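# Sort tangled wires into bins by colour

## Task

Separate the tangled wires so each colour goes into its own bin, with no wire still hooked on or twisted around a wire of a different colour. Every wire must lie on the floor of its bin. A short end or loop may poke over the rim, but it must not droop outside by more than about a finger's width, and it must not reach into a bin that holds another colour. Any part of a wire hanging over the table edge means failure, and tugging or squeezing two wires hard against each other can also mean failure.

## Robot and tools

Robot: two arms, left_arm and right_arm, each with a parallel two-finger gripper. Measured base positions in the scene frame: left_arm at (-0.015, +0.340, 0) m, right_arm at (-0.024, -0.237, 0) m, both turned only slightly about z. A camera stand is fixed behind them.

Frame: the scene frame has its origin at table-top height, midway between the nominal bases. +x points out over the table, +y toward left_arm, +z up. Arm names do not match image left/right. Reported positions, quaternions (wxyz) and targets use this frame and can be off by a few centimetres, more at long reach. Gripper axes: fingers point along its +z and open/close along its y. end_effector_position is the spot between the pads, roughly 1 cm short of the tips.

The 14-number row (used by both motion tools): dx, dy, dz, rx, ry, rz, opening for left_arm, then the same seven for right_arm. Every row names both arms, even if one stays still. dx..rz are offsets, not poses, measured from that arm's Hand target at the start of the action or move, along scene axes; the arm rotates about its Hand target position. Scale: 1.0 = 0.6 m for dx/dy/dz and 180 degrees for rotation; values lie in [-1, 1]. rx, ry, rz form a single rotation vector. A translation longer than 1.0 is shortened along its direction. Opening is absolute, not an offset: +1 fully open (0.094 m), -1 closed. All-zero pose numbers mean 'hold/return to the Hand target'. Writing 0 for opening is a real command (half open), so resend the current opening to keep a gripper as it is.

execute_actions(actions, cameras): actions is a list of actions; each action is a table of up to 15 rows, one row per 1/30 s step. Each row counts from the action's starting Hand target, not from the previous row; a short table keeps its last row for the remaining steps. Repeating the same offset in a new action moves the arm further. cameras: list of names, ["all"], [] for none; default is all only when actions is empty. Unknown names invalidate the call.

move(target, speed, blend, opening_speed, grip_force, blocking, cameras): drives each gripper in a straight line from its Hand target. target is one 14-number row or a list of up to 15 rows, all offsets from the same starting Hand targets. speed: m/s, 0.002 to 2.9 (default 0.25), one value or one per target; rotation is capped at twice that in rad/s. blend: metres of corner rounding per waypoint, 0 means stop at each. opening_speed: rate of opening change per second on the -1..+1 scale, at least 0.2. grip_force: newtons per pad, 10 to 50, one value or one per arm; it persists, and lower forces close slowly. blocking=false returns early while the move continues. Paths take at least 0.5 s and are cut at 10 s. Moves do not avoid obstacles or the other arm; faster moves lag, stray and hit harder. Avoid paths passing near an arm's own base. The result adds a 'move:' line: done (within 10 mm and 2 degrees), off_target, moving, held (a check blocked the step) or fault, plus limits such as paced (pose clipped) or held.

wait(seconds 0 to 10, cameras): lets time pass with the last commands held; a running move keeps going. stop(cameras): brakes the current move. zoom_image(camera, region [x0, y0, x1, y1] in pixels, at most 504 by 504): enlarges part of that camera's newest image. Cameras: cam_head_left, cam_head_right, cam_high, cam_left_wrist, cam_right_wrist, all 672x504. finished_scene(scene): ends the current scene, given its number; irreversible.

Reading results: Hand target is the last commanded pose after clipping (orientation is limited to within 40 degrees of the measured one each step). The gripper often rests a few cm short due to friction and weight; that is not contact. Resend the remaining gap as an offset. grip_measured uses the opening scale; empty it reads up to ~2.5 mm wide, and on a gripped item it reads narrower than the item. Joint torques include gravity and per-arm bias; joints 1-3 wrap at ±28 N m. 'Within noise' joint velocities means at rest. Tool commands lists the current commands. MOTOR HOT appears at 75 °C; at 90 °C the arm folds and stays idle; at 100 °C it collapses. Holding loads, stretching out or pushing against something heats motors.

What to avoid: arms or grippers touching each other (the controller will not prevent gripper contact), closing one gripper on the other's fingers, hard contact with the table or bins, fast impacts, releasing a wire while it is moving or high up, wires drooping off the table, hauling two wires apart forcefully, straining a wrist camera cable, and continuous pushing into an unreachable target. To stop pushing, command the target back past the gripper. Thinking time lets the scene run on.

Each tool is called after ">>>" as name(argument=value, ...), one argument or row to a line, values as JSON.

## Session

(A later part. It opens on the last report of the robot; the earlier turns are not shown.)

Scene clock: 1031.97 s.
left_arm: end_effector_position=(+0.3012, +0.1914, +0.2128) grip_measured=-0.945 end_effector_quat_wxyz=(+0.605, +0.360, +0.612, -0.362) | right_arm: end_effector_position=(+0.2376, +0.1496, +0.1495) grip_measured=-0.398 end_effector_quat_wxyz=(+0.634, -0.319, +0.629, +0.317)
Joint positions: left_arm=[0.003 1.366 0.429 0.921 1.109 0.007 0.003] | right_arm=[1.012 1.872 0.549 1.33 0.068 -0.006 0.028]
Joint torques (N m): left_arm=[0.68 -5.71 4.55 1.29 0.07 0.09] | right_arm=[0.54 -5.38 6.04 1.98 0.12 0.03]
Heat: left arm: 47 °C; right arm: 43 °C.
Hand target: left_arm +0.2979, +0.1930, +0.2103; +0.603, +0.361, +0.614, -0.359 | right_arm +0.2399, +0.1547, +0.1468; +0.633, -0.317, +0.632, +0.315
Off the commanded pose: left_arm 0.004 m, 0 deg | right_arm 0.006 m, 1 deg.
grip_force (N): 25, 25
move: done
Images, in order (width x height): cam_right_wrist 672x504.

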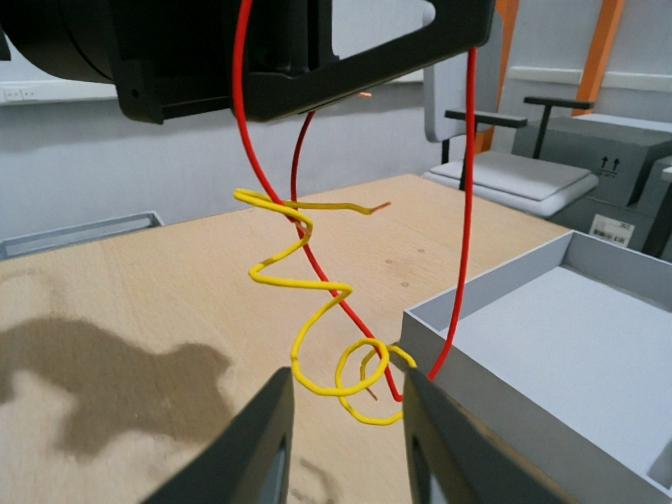

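>>> move(
  target=[
    [0,0,0,0,0,0,-1, 0.008,0.05,-0.015,0,0,0,-0.5],
  ],
  speed=0.08,
  cameras=["cam_right_wrist"],
)

Scene clock: 1044.73 s.
left_arm: end_effector_position=(+0.3012, +0.1914, +0.2128) grip_measured=-0.945 end_effector_quat_wxyz=(+0.605, +0.360, +0.612, -0.362) | right_arm: end_effector_position=(+0.2423, +0.1795, +0.1408) grip_measured=-0.498 end_effector_quat_wxyz=(+0.634, -0.319, +0.629, +0.318)
Joint positions: left_arm=[0.003 1.366 0.429 0.921 1.109 0.007 0.003] | right_arm=[1.05 1.977 0.663 1.32 0.105 -0.006 0.024]
Joint torques (N m): left_arm=[0.51 -5.52 4.6 1.3 0.08 0.11] | right_arm=[0.46 -6.26 6.27 1.98 0.12 0.03]
Heat: left arm: 47 °C; right arm: 43 °C.
Hand target: left_arm +0.2979, +0.1930, +0.2103; +0.603, +0.361, +0.614, -0.359 | right_arm +0.2448, +0.1847, +0.1378; +0.633, -0.317, +0.632, +0.315
Off the commanded pose: left_arm 0.004 m, 0 deg | right_arm 0.006 m, 1 deg.
grip_force (N): 25, 25
move: done
Images, in order (width x height): cam_right_wrist 672x504.

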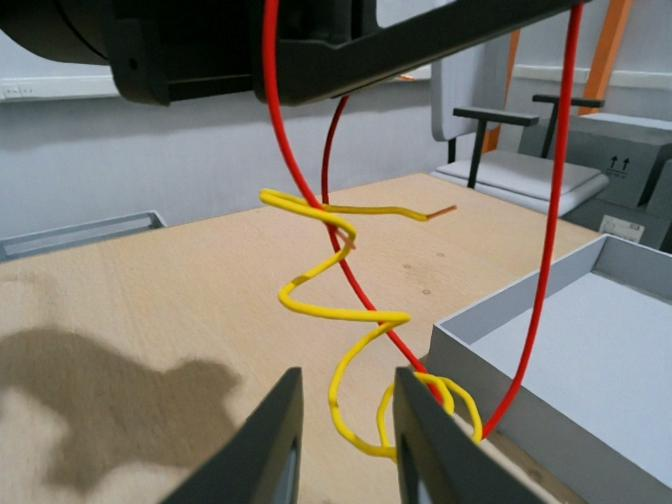

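>>> move(
  target=[
    [0,0,0,0,0,0,-1, 0.003,0.004,0,0,0,0,-0.5],
    [0,0,0,0,0,0,-1, 0.003,0.004,0,0,0,0,-1],
  ],
  speed=0.08,
  opening_speed=0.3,
  cameras=["cam_right_wrist"],
)

Scene clock: 1059.03 s.
left_arm: end_effector_position=(+0.3012, +0.1914, +0.2128) grip_measured=-0.945 end_effector_quat_wxyz=(+0.605, +0.360, +0.612, -0.362) | right_arm: end_effector_position=(+0.2438, +0.1820, +0.1412) grip_measured=-0.981 end_effector_quat_wxyz=(+0.634, -0.319, +0.629, +0.318)
Joint positions: left_arm=[0.003 1.366 0.429 0.921 1.109 0.007 0.003] | right_arm=[1.05 1.983 0.675 1.314 0.105 -0.006 0.001]
Joint torques (N m): left_arm=[0.59 -5.44 4.41 1.25 0.04 0.13] | right_arm=[0.39 -6.26 6.32 1.98 0.11 0.03]
Heat: left arm: 47 °C; right arm: 44 °C.
Hand target: left_arm +0.2979, +0.1930, +0.2103; +0.603, +0.361, +0.614, -0.359 | right_arm +0.2466, +0.1871, +0.1379; +0.633, -0.317, +0.632, +0.315
Off the commanded pose: left_arm 0.004 m, 0 deg | right_arm 0.007 m, 1 deg.
grip_force (N): 25, 25
move: done
Images, in order (width x height): cam_right_wrist 672x504.

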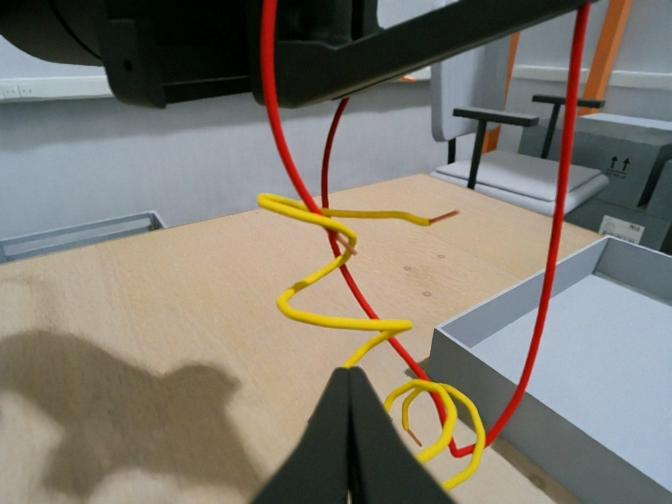

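>>> move(
  target=[
    [0,0,0,0,0,0,-1, 0,0,0,0,0,0,-0.5],
    [0,0,0,0,0,0,-1, 0.02,0.026,-0.006,0,0,0,-0.5],
    [0,0,0,0,0,0,-1, 0.02,0.026,-0.006,0,0,0,-1],
  ],
  speed=0.08,
  opening_speed=0.3,
  cameras=["cam_right_wrist"],
)

Scene clock: 1070.40 s.
left_arm: end_effector_position=(+0.3011, +0.1914, +0.2128) grip_measured=-0.945 end_effector_quat_wxyz=(+0.605, +0.360, +0.612, -0.362) | right_arm: end_effector_position=(+0.2537, +0.1988, +0.1380) grip_measured=-0.981 end_effector_quat_wxyz=(+0.634, -0.319, +0.629, +0.318)
Joint positions: left_arm=[0.003 1.366 0.429 0.921 1.109 0.007 0.003] | right_arm=[1.05 2.04 0.759 1.288 0.105 -0.006 0.001]
Joint torques (N m): left_arm=[0.64 -5.63 4.45 1.25 0.06 0.12] | right_arm=[-0.2 -6.8 6.5 1.98 0.02 0.03]
Heat: left arm: 47 °C; right arm: 44 °C.
Hand target: left_arm +0.2978, +0.1930, +0.2103; +0.603, +0.361, +0.614, -0.359 | right_arm +0.2586, +0.2027, +0.1341; +0.633, -0.317, +0.632, +0.315
Off the commanded pose: left_arm 0.004 m, 0 deg | right_arm 0.007 m, 1 deg.
grip_force (N): 25, 25
move: done
Images, in order (width x height): cam_right_wrist 672x504.

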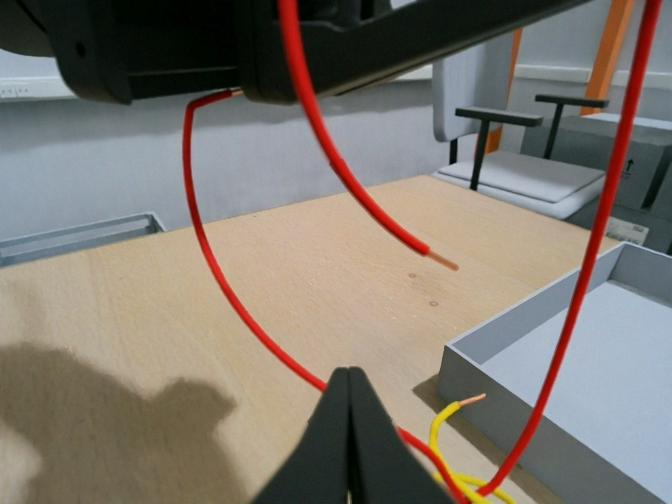

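>>> execute_actions(
  actions=[],
)

Scene clock: 1120.20 s.
left_arm: end_effector_position=(+0.3011, +0.1914, +0.2128) grip_measured=-0.945 end_effector_quat_wxyz=(+0.605, +0.360, +0.612, -0.362) | right_arm: end_effector_position=(+0.2537, +0.1988, +0.1380) grip_measured=-0.981 end_effector_quat_wxyz=(+0.634, -0.319, +0.629, +0.318)
Joint positions: left_arm=[0.003 1.366 0.429 0.921 1.109 0.007 0.003] | right_arm=[1.05 2.04 0.759 1.288 0.105 -0.006 0.001]
Joint velocities: within noise
Joint torques (N m): left_arm=[0.49 -5.57 4.6 1.28 0.11 0.14] | right_arm=[-0.21 -6.79 6.49 1.97 0.02 0.03]
Motor temperatures (°C): left_arm=[33 40 47 40 32 33 36] | right_arm=[31 42 46 44 34 32 35]
Heat: left arm: 47 °C; right arm: 46 °C.
Hand target: left_arm +0.2978, +0.1930, +0.2103; +0.603, +0.361, +0.614, -0.359 | right_arm +0.2586, +0.2027, +0.1341; +0.633, -0.317, +0.632, +0.315
Tool commands: left_gripper/opening=-1.0 right_gripper/opening=-1.0
Off the commanded pose: left_arm 0.004 m, 0 deg | right_arm 0.007 m, 1 deg.
grip_force (N): 25, 25

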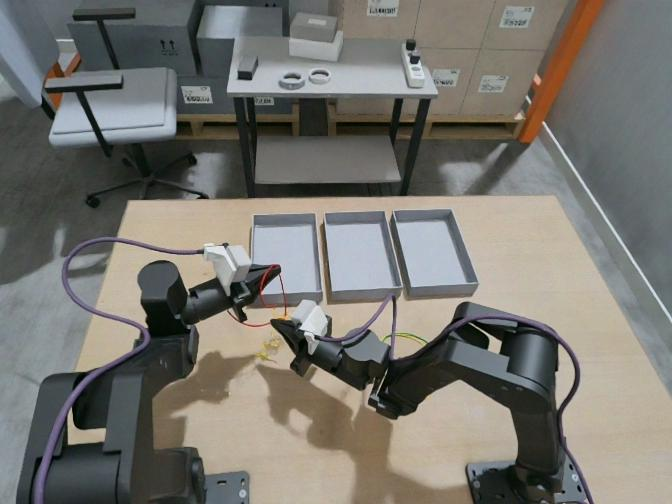

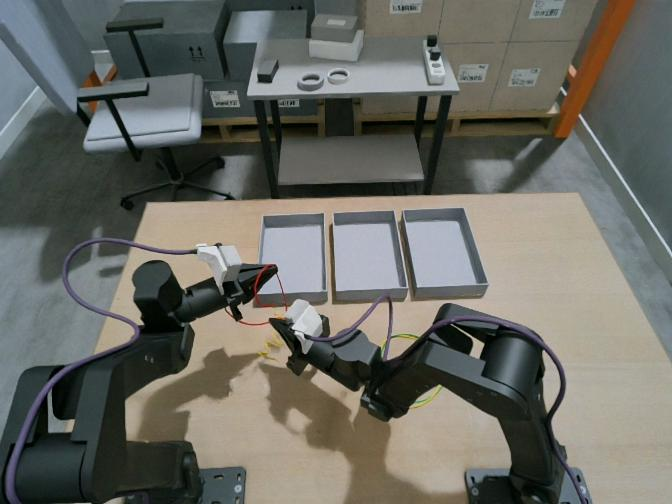

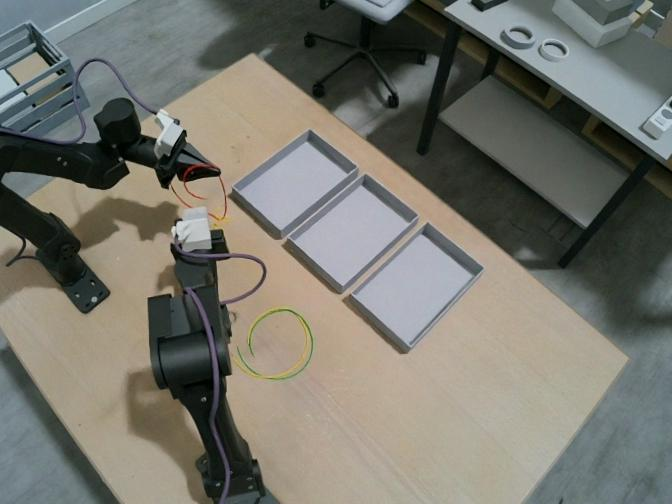

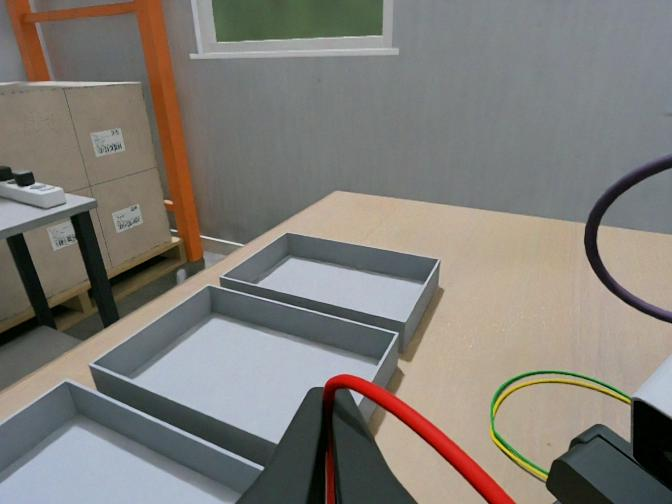

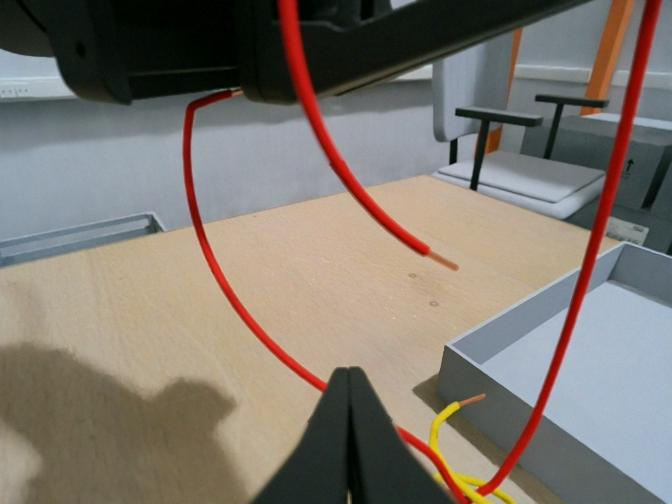

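>>> zoom_image(
  camera="cam_right_wrist",
  region=[320, 330, 560, 504],
)

>>> zoom_image(
  camera="cam_head_right",
  region=[210, 240, 330, 380],
)

>>> zoom_image(
  camera="cam_head_left",
  region=[210, 240, 330, 380],
)

>>> zoom_image(
  camera="cam_high",
  region=[150, 140, 270, 260],
)

Scaled by 2.100 from the camera's 672x504 image, which has a finer 960x720 frame.

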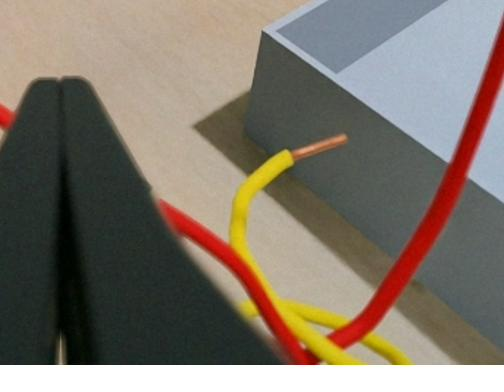

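Scaled by 3.600 from the camera's 672x504 image, which has a finer 960x720 frame.

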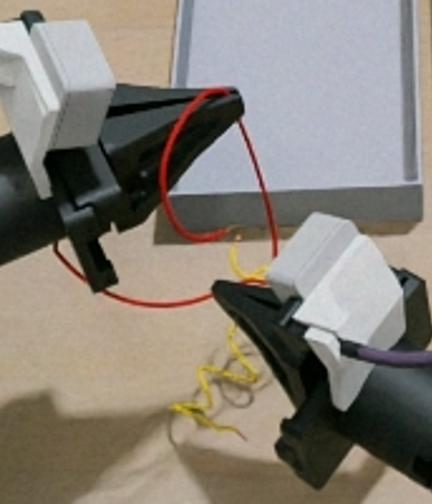

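Scaled by 3.600 from the camera's 672x504 image, which has a finer 960x720 frame.

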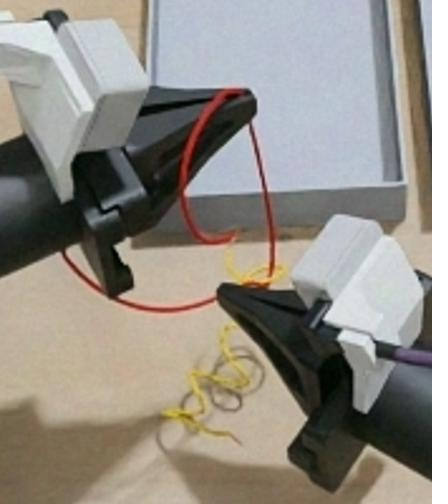

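Scaled by 4.200 from the camera's 672x504 image, which has a finer 960x720 frame.

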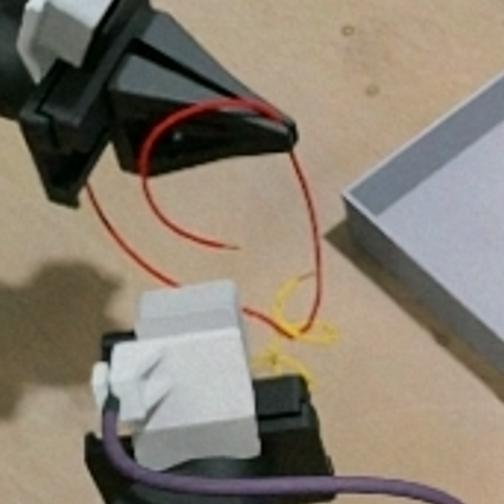

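>>> move(
  target=[
    [0,0,0,0,0,0,-1,-0.06,-0.08,0,0,0,0,-1],
    [0,0,0,0,0,0,-1,-0.0083,-0.118,0,0,0,0,-0.5],
  ],
  speed=0.15,
  cameras=["cam_right_wrist","cam_head_right"],
)

Scene clock: 1189.43 s.
left_arm: end_effector_position=(+0.3011, +0.1914, +0.2128) grip_measured=-0.945 end_effector_quat_wxyz=(+0.605, +0.360, +0.612, -0.362) | right_arm: end_effector_position=(+0.2575, +0.1329, +0.1191) grip_measured=-0.502 end_effector_quat_wxyz=(+0.623, -0.320, +0.645, +0.305)
Joint positions: left_arm=[0.003 1.366 0.429 0.921 1.109 0.007 0.003] | right_arm=[0.932 1.962 0.532 1.393 0.005 -0.005 0.023]
Joint torques (N m): left_arm=[0.46 -5.65 4.66 1.27 0.05 0.14] | right_arm=[0.17 -10.02 2.74 2.28 -0.14 0.03]
Heat: left arm: 47 °C; right arm: 45 °C.
Hand target: left_arm +0.2978, +0.1930, +0.2103; +0.603, +0.361, +0.614, -0.359 | right_arm +0.2536, +0.1319, +0.1341; +0.633, -0.317, +0.632, +0.315
Off the commanded pose: left_arm 0.004 m, 0 deg | right_arm 0.016 m, 2 deg.
grip_force (N): 25, 25
move: off_target (right_arm); target 2's new opening was sent with right_arm's hand 0.016 m and 2 deg from that target
Images, in order (width x height): cam_head_right 672x504, cam_right_wrist 672x504.

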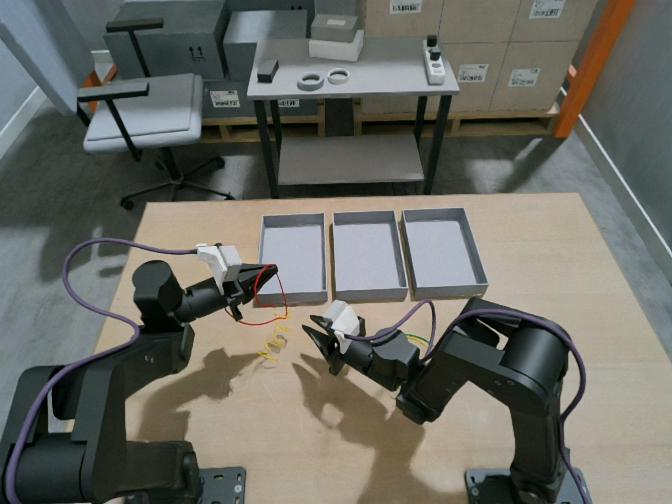

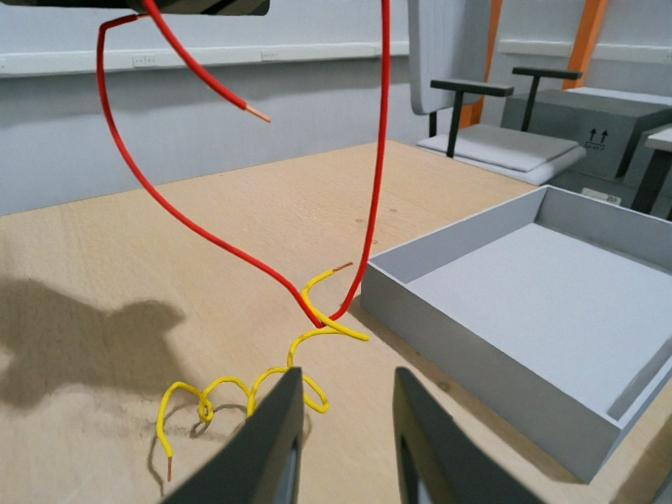

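>>> move(
  target=[0,0,0,0,0,0,-1,0.055,0.07,-0.01,0,0,0,-0.5],
  speed=0.1,
  cameras=["cam_right_wrist","cam_head_right","cam_high"],
)

Scene clock: 1209.97 s.
left_arm: end_effector_position=(+0.3011, +0.1914, +0.2128) grip_measured=-0.945 end_effector_quat_wxyz=(+0.605, +0.360, +0.612, -0.362) | right_arm: end_effector_position=(+0.2840, +0.1686, +0.1325) grip_measured=-0.502 end_effector_quat_wxyz=(+0.637, -0.314, +0.630, +0.313)
Joint positions: left_arm=[0.003 1.366 0.429 0.921 1.109 0.007 0.003] | right_arm=[0.932 2.046 0.722 1.332 0.002 -0.005 0.023]
Joint torques (N m): left_arm=[0.64 -5.35 4.56 1.25 0.1 0.13] | right_arm=[-0.05 -6.68 6.19 1.97 -0.14 0.03]
Heat: left arm: 47 °C; right arm: 45 °C.
Hand target: left_arm +0.2978, +0.1930, +0.2103; +0.603, +0.361, +0.614, -0.359 | right_arm +0.2866, +0.1739, +0.1283; +0.633, -0.317, +0.632, +0.315
Off the commanded pose: left_arm 0.004 m, 0 deg | right_arm 0.007 m, 1 deg.
grip_force (N): 25, 25
move: done
Images, in order (width x height): cam_head_right 672x504, cam_high 672x504, cam_right_wrist 672x504.

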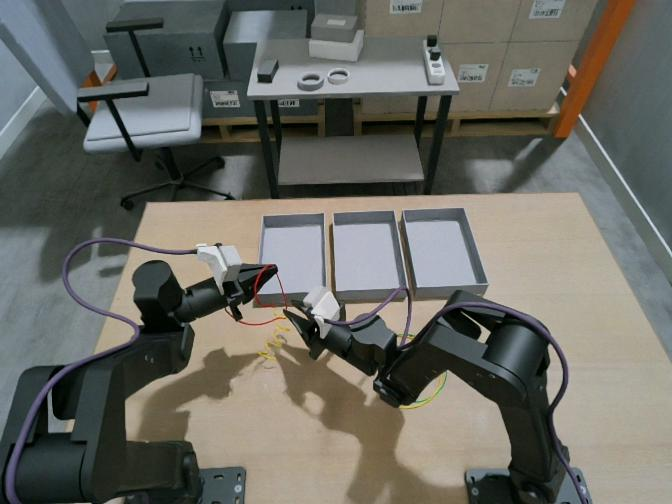

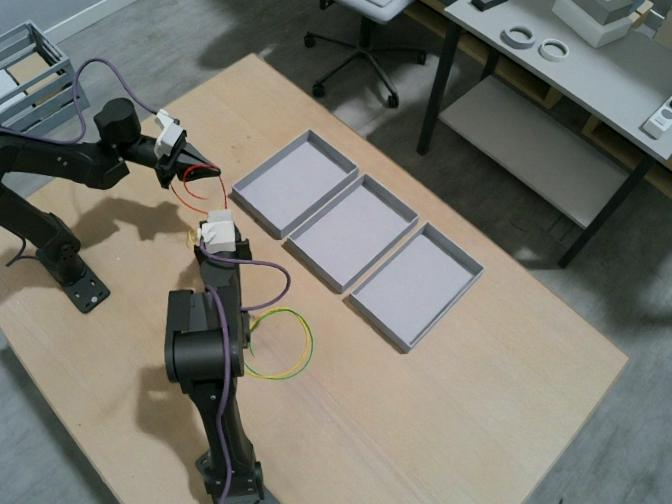

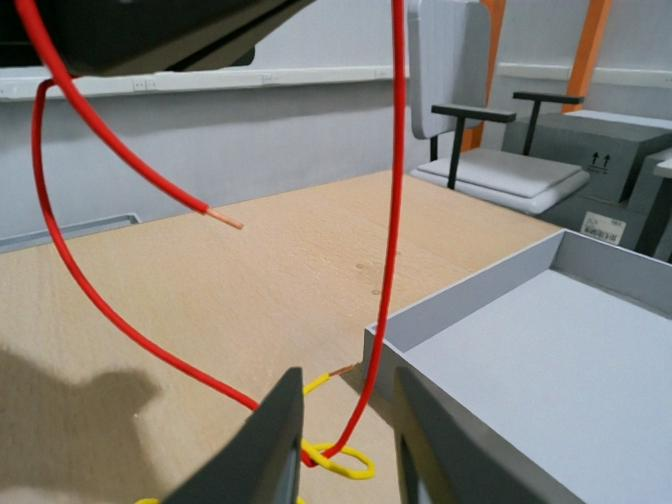

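>>> move(
  target=[0,0,0,0,0,0,-1,0.018,0.02,0.02,0,0,0,-0.5],
  speed=0.1,
  cameras=["cam_right_wrist"],
)

Scene clock: 1220.33 s.
left_arm: end_effector_position=(+0.3011, +0.1914, +0.2128) grip_measured=-0.945 end_effector_quat_wxyz=(+0.605, +0.360, +0.612, -0.362) | right_arm: end_effector_position=(+0.2934, +0.1821, +0.1397) grip_measured=-0.502 end_effector_quat_wxyz=(+0.634, -0.317, +0.633, +0.313)
Joint positions: left_arm=[0.003 1.366 0.429 0.921 1.109 0.007 0.003] | right_arm=[0.932 2.046 0.797 1.248 -0.001 -0.005 0.023]
Joint torques (N m): left_arm=[0.53 -5.71 4.42 1.23 0.04 0.13] | right_arm=[-0.35 -7.8 6.58 1.99 -0.14 0.03]
Heat: left arm: 47 °C; right arm: 45 °C.
Hand target: left_arm +0.2978, +0.1930, +0.2103; +0.603, +0.361, +0.614, -0.359 | right_arm +0.2974, +0.1859, +0.1403; +0.633, -0.317, +0.632, +0.315
Off the commanded pose: left_arm 0.004 m, 0 deg | right_arm 0.006 m, 0 deg.
grip_force (N): 25, 25
move: done
Images, in order (width x height): cam_right_wrist 672x504.

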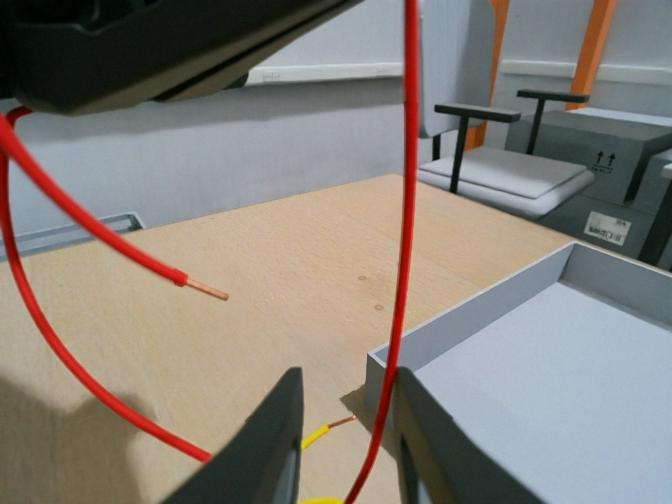

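>>> move(
  target=[0,0,0,0,0,0,-1,0.008,-0.004,0.025,0,0,0,-0.5],
  speed=0.1,
  cameras=["cam_right_wrist"],
)

>>> move(
  target=[0,0,0,0,0,0,-1,0,0,0,0,0,0,-1],
  opening_speed=0.5,
  cameras=["cam_right_wrist","cam_head_right"],
)

Scene clock: 1232.83 s.
left_arm: end_effector_position=(+0.3011, +0.1914, +0.2128) grip_measured=-0.945 end_effector_quat_wxyz=(+0.605, +0.360, +0.612, -0.362) | right_arm: end_effector_position=(+0.2975, +0.1805, +0.1275) grip_measured=-0.502 end_effector_quat_wxyz=(+0.616, -0.325, +0.649, +0.305)
Joint positions: left_arm=[0.003 1.366 0.429 0.921 1.109 0.007 0.003] | right_arm=[0.919 2.046 0.805 1.187 -0.016 -0.005 0.023]
Joint torques (N m): left_arm=[0.47 -5.52 4.46 1.29 0.08 0.07] | right_arm=[-0.5 -12.29 6.78 2 -0.14 0.02]
Heat: left arm: 47 °C; right arm: 45 °C.
Hand target: left_arm +0.2978, +0.1930, +0.2103; +0.603, +0.361, +0.614, -0.359 | right_arm +0.3023, +0.1835, +0.1553; +0.633, -0.317, +0.632, +0.315
Off the commanded pose: left_arm 0.004 m, 0 deg | right_arm 0.028 m, 3 deg.
grip_force (N): 25, 25
move: off_target (right_arm)
Images, in order (width x height): cam_right_wrist 672x504.

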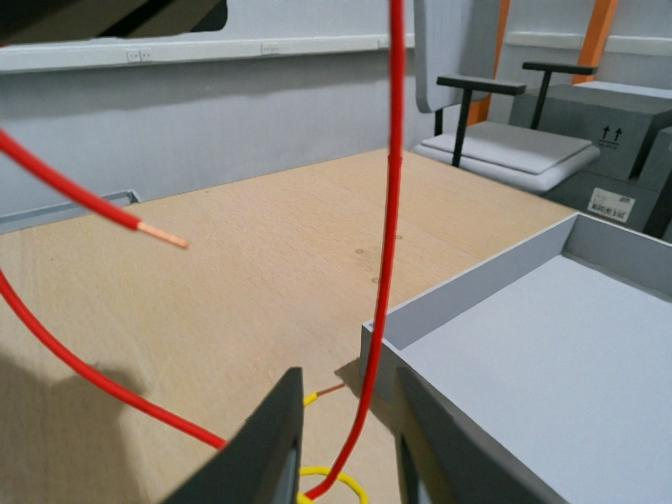

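Scene clock: 1234.37 s.
left_arm: end_effector_position=(+0.3011, +0.1914, +0.2127) grip_measured=-0.945 end_effector_quat_wxyz=(+0.604, +0.360, +0.612, -0.362) | right_arm: end_effector_position=(+0.2974, +0.1805, +0.1273) grip_measured=-0.942 end_effector_quat_wxyz=(+0.616, -0.325, +0.649, +0.305)
Joint positions: left_arm=[0.003 1.366 0.429 0.92 1.109 0.007 0.003] | right_arm=[0.919 2.046 0.805 1.186 -0.016 -0.005 0.003]
Joint torques (N m): left_arm=[0.51 -5.68 4.56 1.24 0.02 0.11] | right_arm=[-0.5 -12.29 6.78 1.99 -0.14 0.03]
Heat: left arm: 47 °C; right arm: 45 °C.
Hand target: left_arm +0.2978, +0.1930, +0.2103; +0.603, +0.361, +0.614, -0.359 | right_arm +0.3022, +0.1835, +0.1553; +0.633, -0.317, +0.632, +0.315
Off the commanded pose: left_arm 0.004 m, 0 deg | right_arm 0.029 m, 3 deg.
grip_force (N): 25, 25
move: off_target (right_arm)
Images, in order (width x height): cam_head_right 672x504, cam_right_wrist 672x504.

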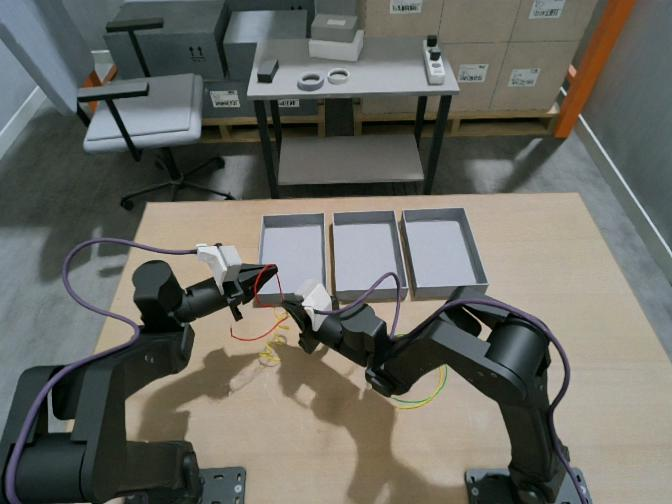

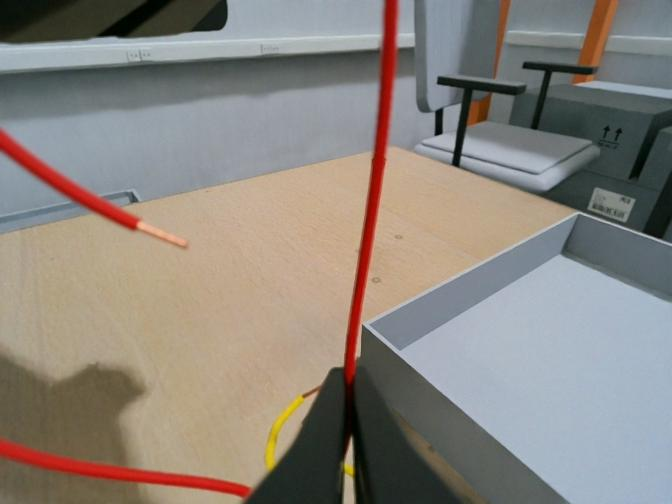

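>>> move(
  target=[
    [0,0,0,0,0,0,-0.4,0,0,0,0,0,0,-1],
    [-0.07,0.12,0,0,0,0,-0.4,0,0,0,0,0,0,-1],
    [-0.15,0.22,0.05,0,0,0,-0.4,0,0,0,0,0,0,-1],
  ],
  opening_speed=0.4,
  speed=0.12,
  cameras=["all"],
)

Scene clock: 1257.23 s.
left_arm: end_effector_position=(+0.2104, +0.3238, +0.2440) grip_measured=-0.403 end_effector_quat_wxyz=(+0.663, +0.249, +0.661, -0.247) | right_arm: end_effector_position=(+0.2974, +0.1805, +0.1269) grip_measured=-0.944 end_effector_quat_wxyz=(+0.616, -0.326, +0.650, +0.305)
Joint positions: left_arm=[0.809 0.744 0.218 0.771 1.561 -0.242 0.028] | right_arm=[0.919 2.046 0.805 1.185 -0.016 -0.005 0.003]
Joint torques (N m): left_arm=[0.8 -0.43 5.12 0.99 -0.12 -0.05] | right_arm=[-0.5 -12.29 6.78 2 -0.14 0.02]
Heat: left arm: 47 °C; right arm: 45 °C.
Hand target: left_arm +0.2078, +0.3250, +0.2404; +0.603, +0.361, +0.614, -0.359 | right_arm +0.3023, +0.1835, +0.1553; +0.633, -0.317, +0.632, +0.315
Off the commanded pose: left_arm 0.005 m, 20 deg | right_arm 0.029 m, 3 deg.
joint sent to its limit (left arm) — joint 5 (wrist yaw), upper limit. The joint targets are off in orientation, not in position.
grip_force (N): 25, 25
move: off_target (left_arm, right_arm)

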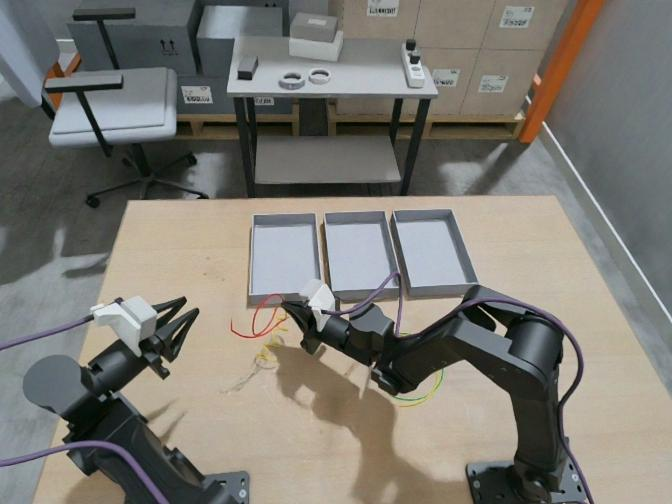

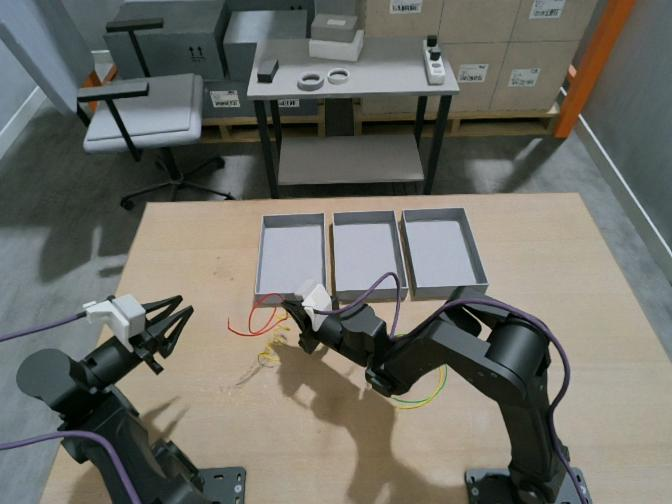

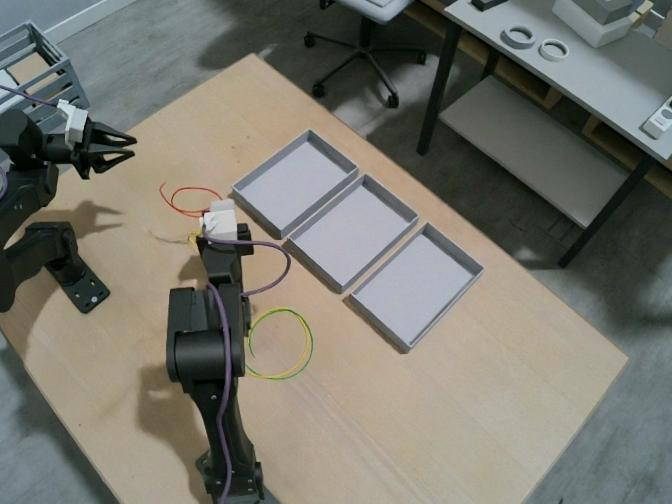

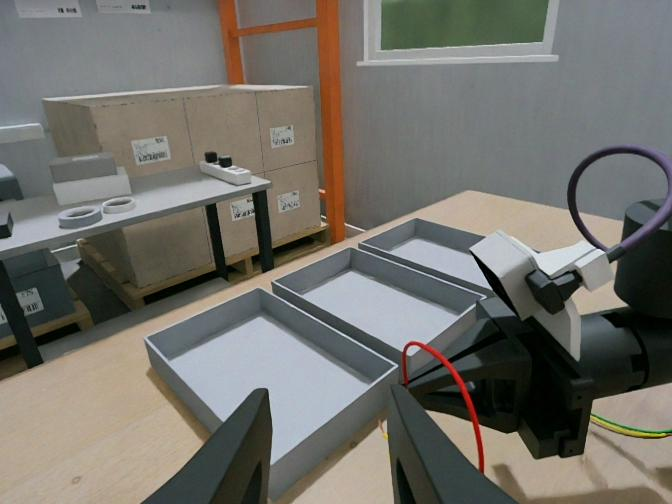

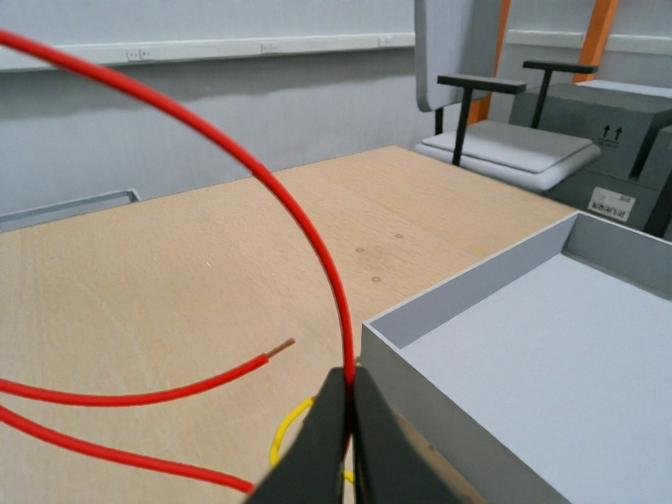

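>>> move(
  target=[
    [0,0,0,0,0,0,-0.4,-0.03,-0.08,0.15,0,0,0,-1],
    [0,0,0,0,0,0,-0.4,-0.03,-0.08,0.17,-0.233,-0.311,0,-1],
  ],
  speed=0.15,
  cameras=["all"],
)

Scene clock: 1275.20 s.
left_arm: end_effector_position=(+0.2104, +0.3238, +0.2440) grip_measured=-0.403 end_effector_quat_wxyz=(+0.663, +0.249, +0.661, -0.247) | right_arm: end_effector_position=(+0.2843, +0.1377, +0.2364) grip_measured=-0.944 end_effector_quat_wxyz=(+0.686, -0.633, +0.344, -0.103)
Joint positions: left_arm=[0.809 0.744 0.218 0.771 1.561 -0.243 0.028] | right_arm=[0.867 1.582 0.77 0.774 -0.067 -1.225 0.003]
Joint torques (N m): left_arm=[0.54 -0.31 5 1 -0.12 -0.07] | right_arm=[-0.5 -9.06 7.83 2 -0.17 0.01]
Heat: left arm: 46 °C; right arm: 46 °C.
Hand target: left_arm +0.2092, +0.3240, +0.2404; +0.663, +0.245, +0.663, -0.247 (not the last commanded pose) | right_arm +0.2842, +0.1355, +0.2573; +0.700, -0.622, +0.336, -0.104
Off the commanded pose: left_arm 0.005 m, 20 deg | right_arm 0.021 m, 2 deg.
grip_force (N): 25, 25
move: off_target (left_arm, right_arm)

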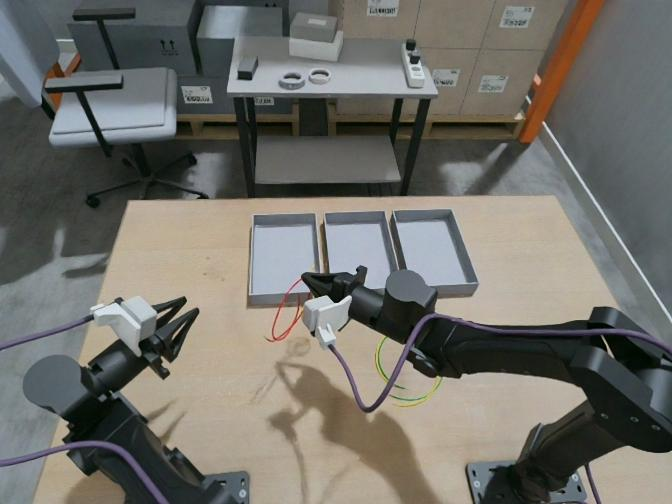

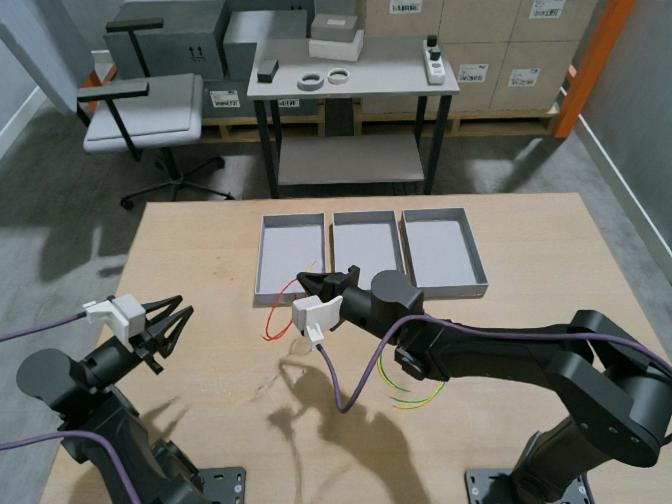

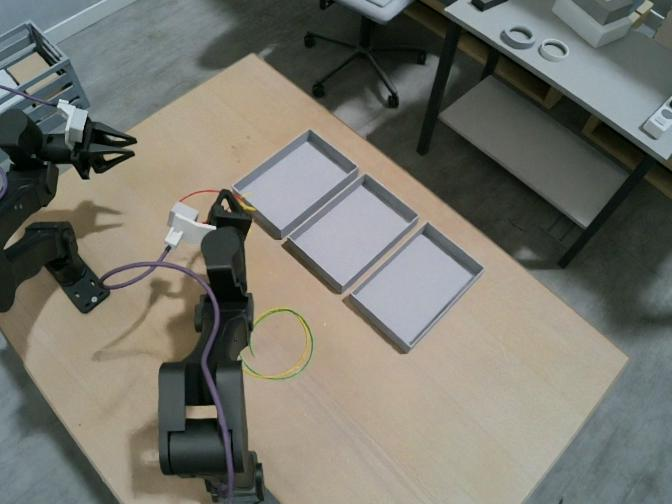

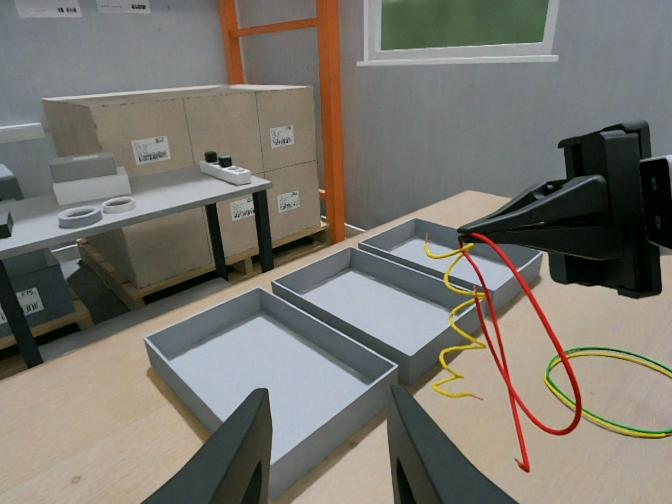

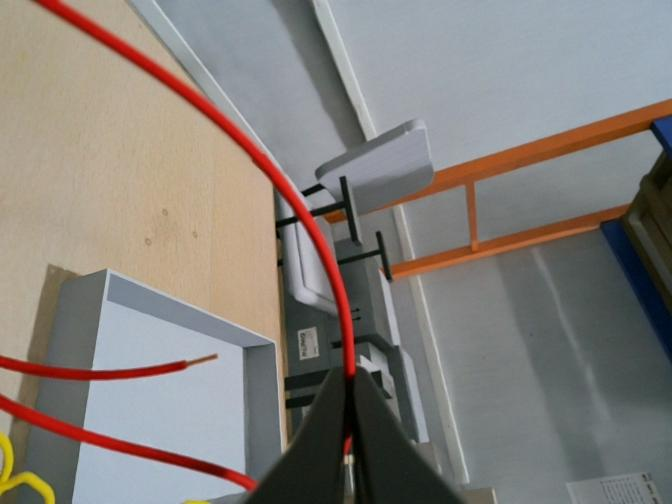

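>>> zoom_image(
  camera="cam_left_wrist",
  region=[400, 210, 600, 480],
)

>>> zoom_image(
  camera="cam_left_wrist",
  region=[410, 215, 520, 315],
)

Scaled by 1.867 from the camera's 672x504 image, which has a finer 960x720 frame.

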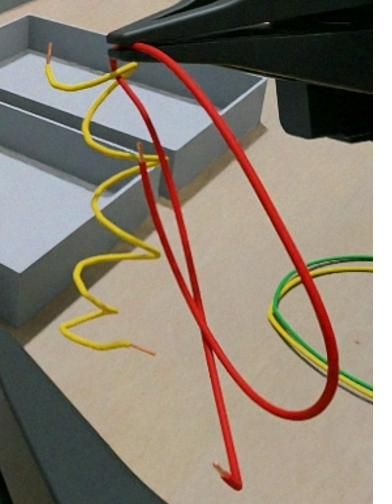

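Scaled by 4.582 from the camera's 672x504 image, which has a finer 960x720 frame.

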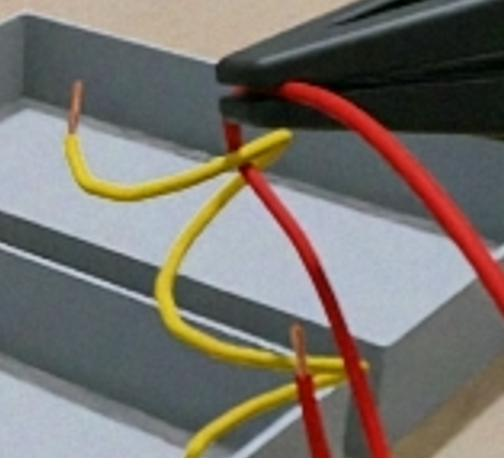

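>>> move(
  target=[
    [0,0,0,0,0,0,-0.4,0,0,0.06,0,0,0,-1],
    [0,0,0,0,0,0,-0.4,0,0,0,0,0,0,-1],
    [0,0,0,0,0,0,-0.4,0,0,0.06,0,0,0,-1],
    [0,0,0,0,0,0,-0.4,0,0,0,0,0,0,-1],
    [0,0,0,0,0,0,-0.4,0,0,0.06,0,0,0,-1],
  ],
  speed=0.5,
  blend=[0.005,0.005,0.005,0.005,0],
  cameras=["cam_left_wrist"],
)

>>> zoom_image(
  camera="cam_left_wrist",
  region=[400, 180, 600, 480],
)

Scene clock: 1295.73 s.
left_arm: end_effector_position=(+0.2104, +0.3238, +0.2440) grip_measured=-0.403 end_effector_quat_wxyz=(+0.663, +0.249, +0.661, -0.247) | right_arm: end_effector_position=(+0.2837, +0.1370, +0.2663) grip_measured=-0.944 end_effector_quat_wxyz=(+0.682, -0.637, +0.346, -0.103)
Joint positions: left_arm=[0.809 0.744 0.218 0.771 1.561 -0.243 0.028] | right_arm=[0.867 1.511 0.849 0.612 -0.067 -1.227 0.003]
Joint torques (N m): left_arm=[0.72 -0.42 5.09 0.99 -0.14 -0.02] | right_arm=[-0.53 -8.5 9.57 1.99 -0.17 0.03]
Heat: left arm: 46 °C; right arm: 47 °C.
Hand target: left_arm +0.2092, +0.3240, +0.2404; +0.663, +0.245, +0.663, -0.247 | right_arm +0.2842, +0.1355, +0.2932; +0.700, -0.622, +0.336, -0.104
Off the commanded pose: left_arm 0.004 m, 1 deg | right_arm 0.027 m, 3 deg.
grip_force (N): 25, 25
move: off_target (right_arm)
Images, in order (width x height): cam_left_wrist 672x504.

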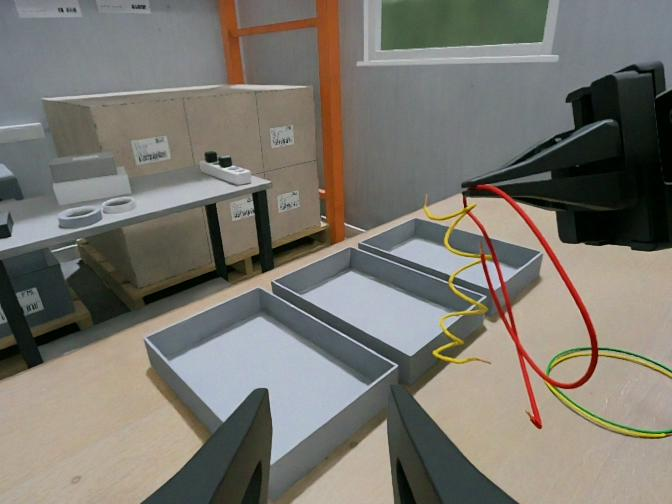

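Scaled by 1.680 from the camera's 672x504 image, which has a finer 960x720 frame.

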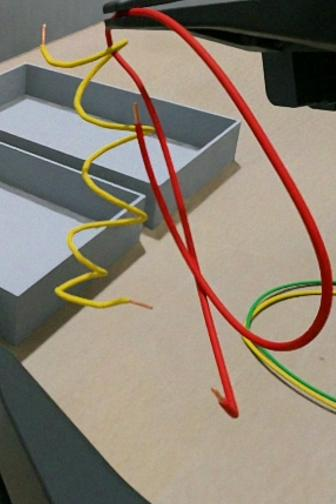

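>>> move(
  target=[0.05,-0.12,-0.09,0,0,-0.105,-0.3,0,0,0,0,0,0,-1],
  speed=0.2,
  cameras=["cam_left_wrist","cam_right_wrist"],
)

Scene clock: 1308.93 s.
left_arm: end_effector_position=(+0.2379, +0.2526, +0.1861) grip_measured=-0.303 end_effector_quat_wxyz=(+0.611, +0.349, +0.616, -0.355) | right_arm: end_effector_position=(+0.2837, +0.1369, +0.2661) grip_measured=-0.944 end_effector_quat_wxyz=(+0.681, -0.637, +0.346, -0.103)
Joint positions: left_arm=[0.359 1.211 0.187 1.008 1.436 0.005 0.033] | right_arm=[0.867 1.511 0.849 0.612 -0.067 -1.227 0.003]
Joint torques (N m): left_arm=[-0.55 -1.8 4.82 1.36 -0.02 0.01] | right_arm=[-0.51 -8.5 9.57 2 -0.18 0.03]
Motor temperatures (°C): left_arm=[33 37 46 39 32 33 35] | right_arm=[31 48 49 46 34 32 35]
Heat: left arm: 46 °C; right arm: 49 °C.
Hand target: left_arm +0.2392, +0.2520, +0.1864; +0.614, +0.350, +0.613, -0.353 | right_arm +0.2842, +0.1355, +0.2932; +0.700, -0.622, +0.336, -0.104
Off the commanded pose: left_arm 0.001 m, 1 deg | right_arm 0.027 m, 3 deg.
grip_force (N): 25, 25
move: off_target (right_arm)
Images, in order (width x height): cam_left_wrist 672x504, cam_right_wrist 672x504.

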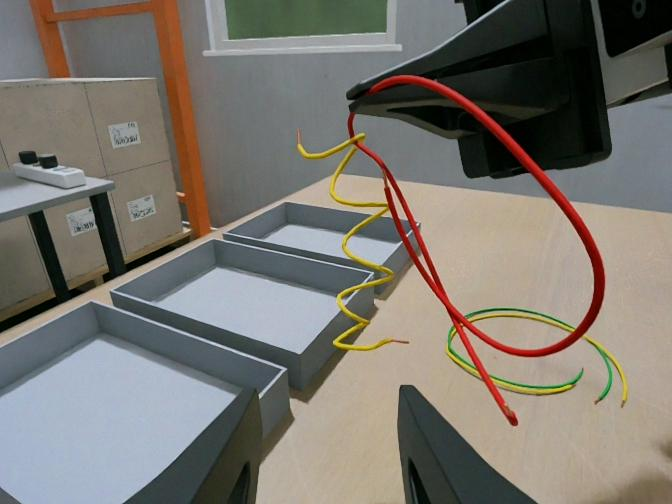

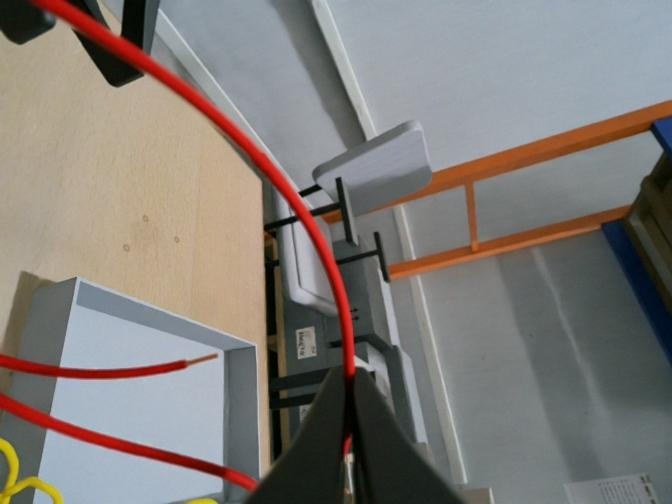

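>>> move(
  target=[0.05,-0.105,0,0,0,0,-0.3,0,0,0,0,0,0,-1],
  speed=0.12,
  cameras=["cam_left_wrist","cam_head_left"],
)

Scene clock: 1325.70 s.
left_arm: end_effector_position=(+0.2647, +0.1900, +0.1812) grip_measured=-0.303 end_effector_quat_wxyz=(+0.606, +0.347, +0.619, -0.358) | right_arm: end_effector_position=(+0.2837, +0.1369, +0.2661) grip_measured=-0.944 end_effector_quat_wxyz=(+0.681, -0.637, +0.346, -0.103)
Joint positions: left_arm=[-0.008 1.316 0.222 1.077 1.071 -0.007 0.033] | right_arm=[0.867 1.511 0.849 0.612 -0.067 -1.227 0.003]
Joint torques (N m): left_arm=[-0.61 -2.67 6.23 1.6 -0.1 -0.02] | right_arm=[-0.53 -8.51 9.55 2 -0.17 0.03]
Heat: left arm: 46 °C; right arm: 51 °C.
Hand target: left_arm +0.2693, +0.1890, +0.1864; +0.614, +0.350, +0.613, -0.353 | right_arm +0.2842, +0.1355, +0.2932; +0.700, -0.622, +0.336, -0.104
Off the commanded pose: left_arm 0.007 m, 1 deg | right_arm 0.027 m, 3 deg.
grip_force (N): 25, 25
move: off_target (right_arm)
Images, in order (width x height): cam_head_left 672x504, cam_left_wrist 672x504.

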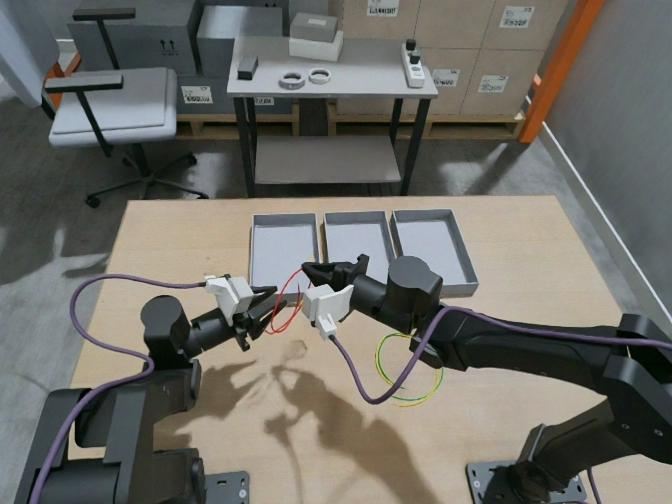

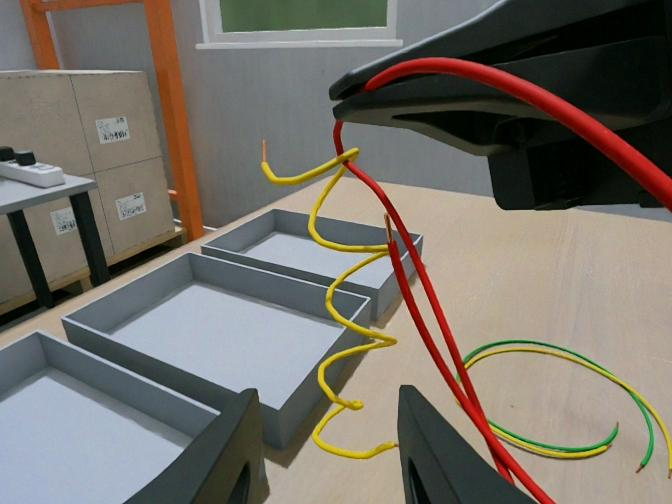

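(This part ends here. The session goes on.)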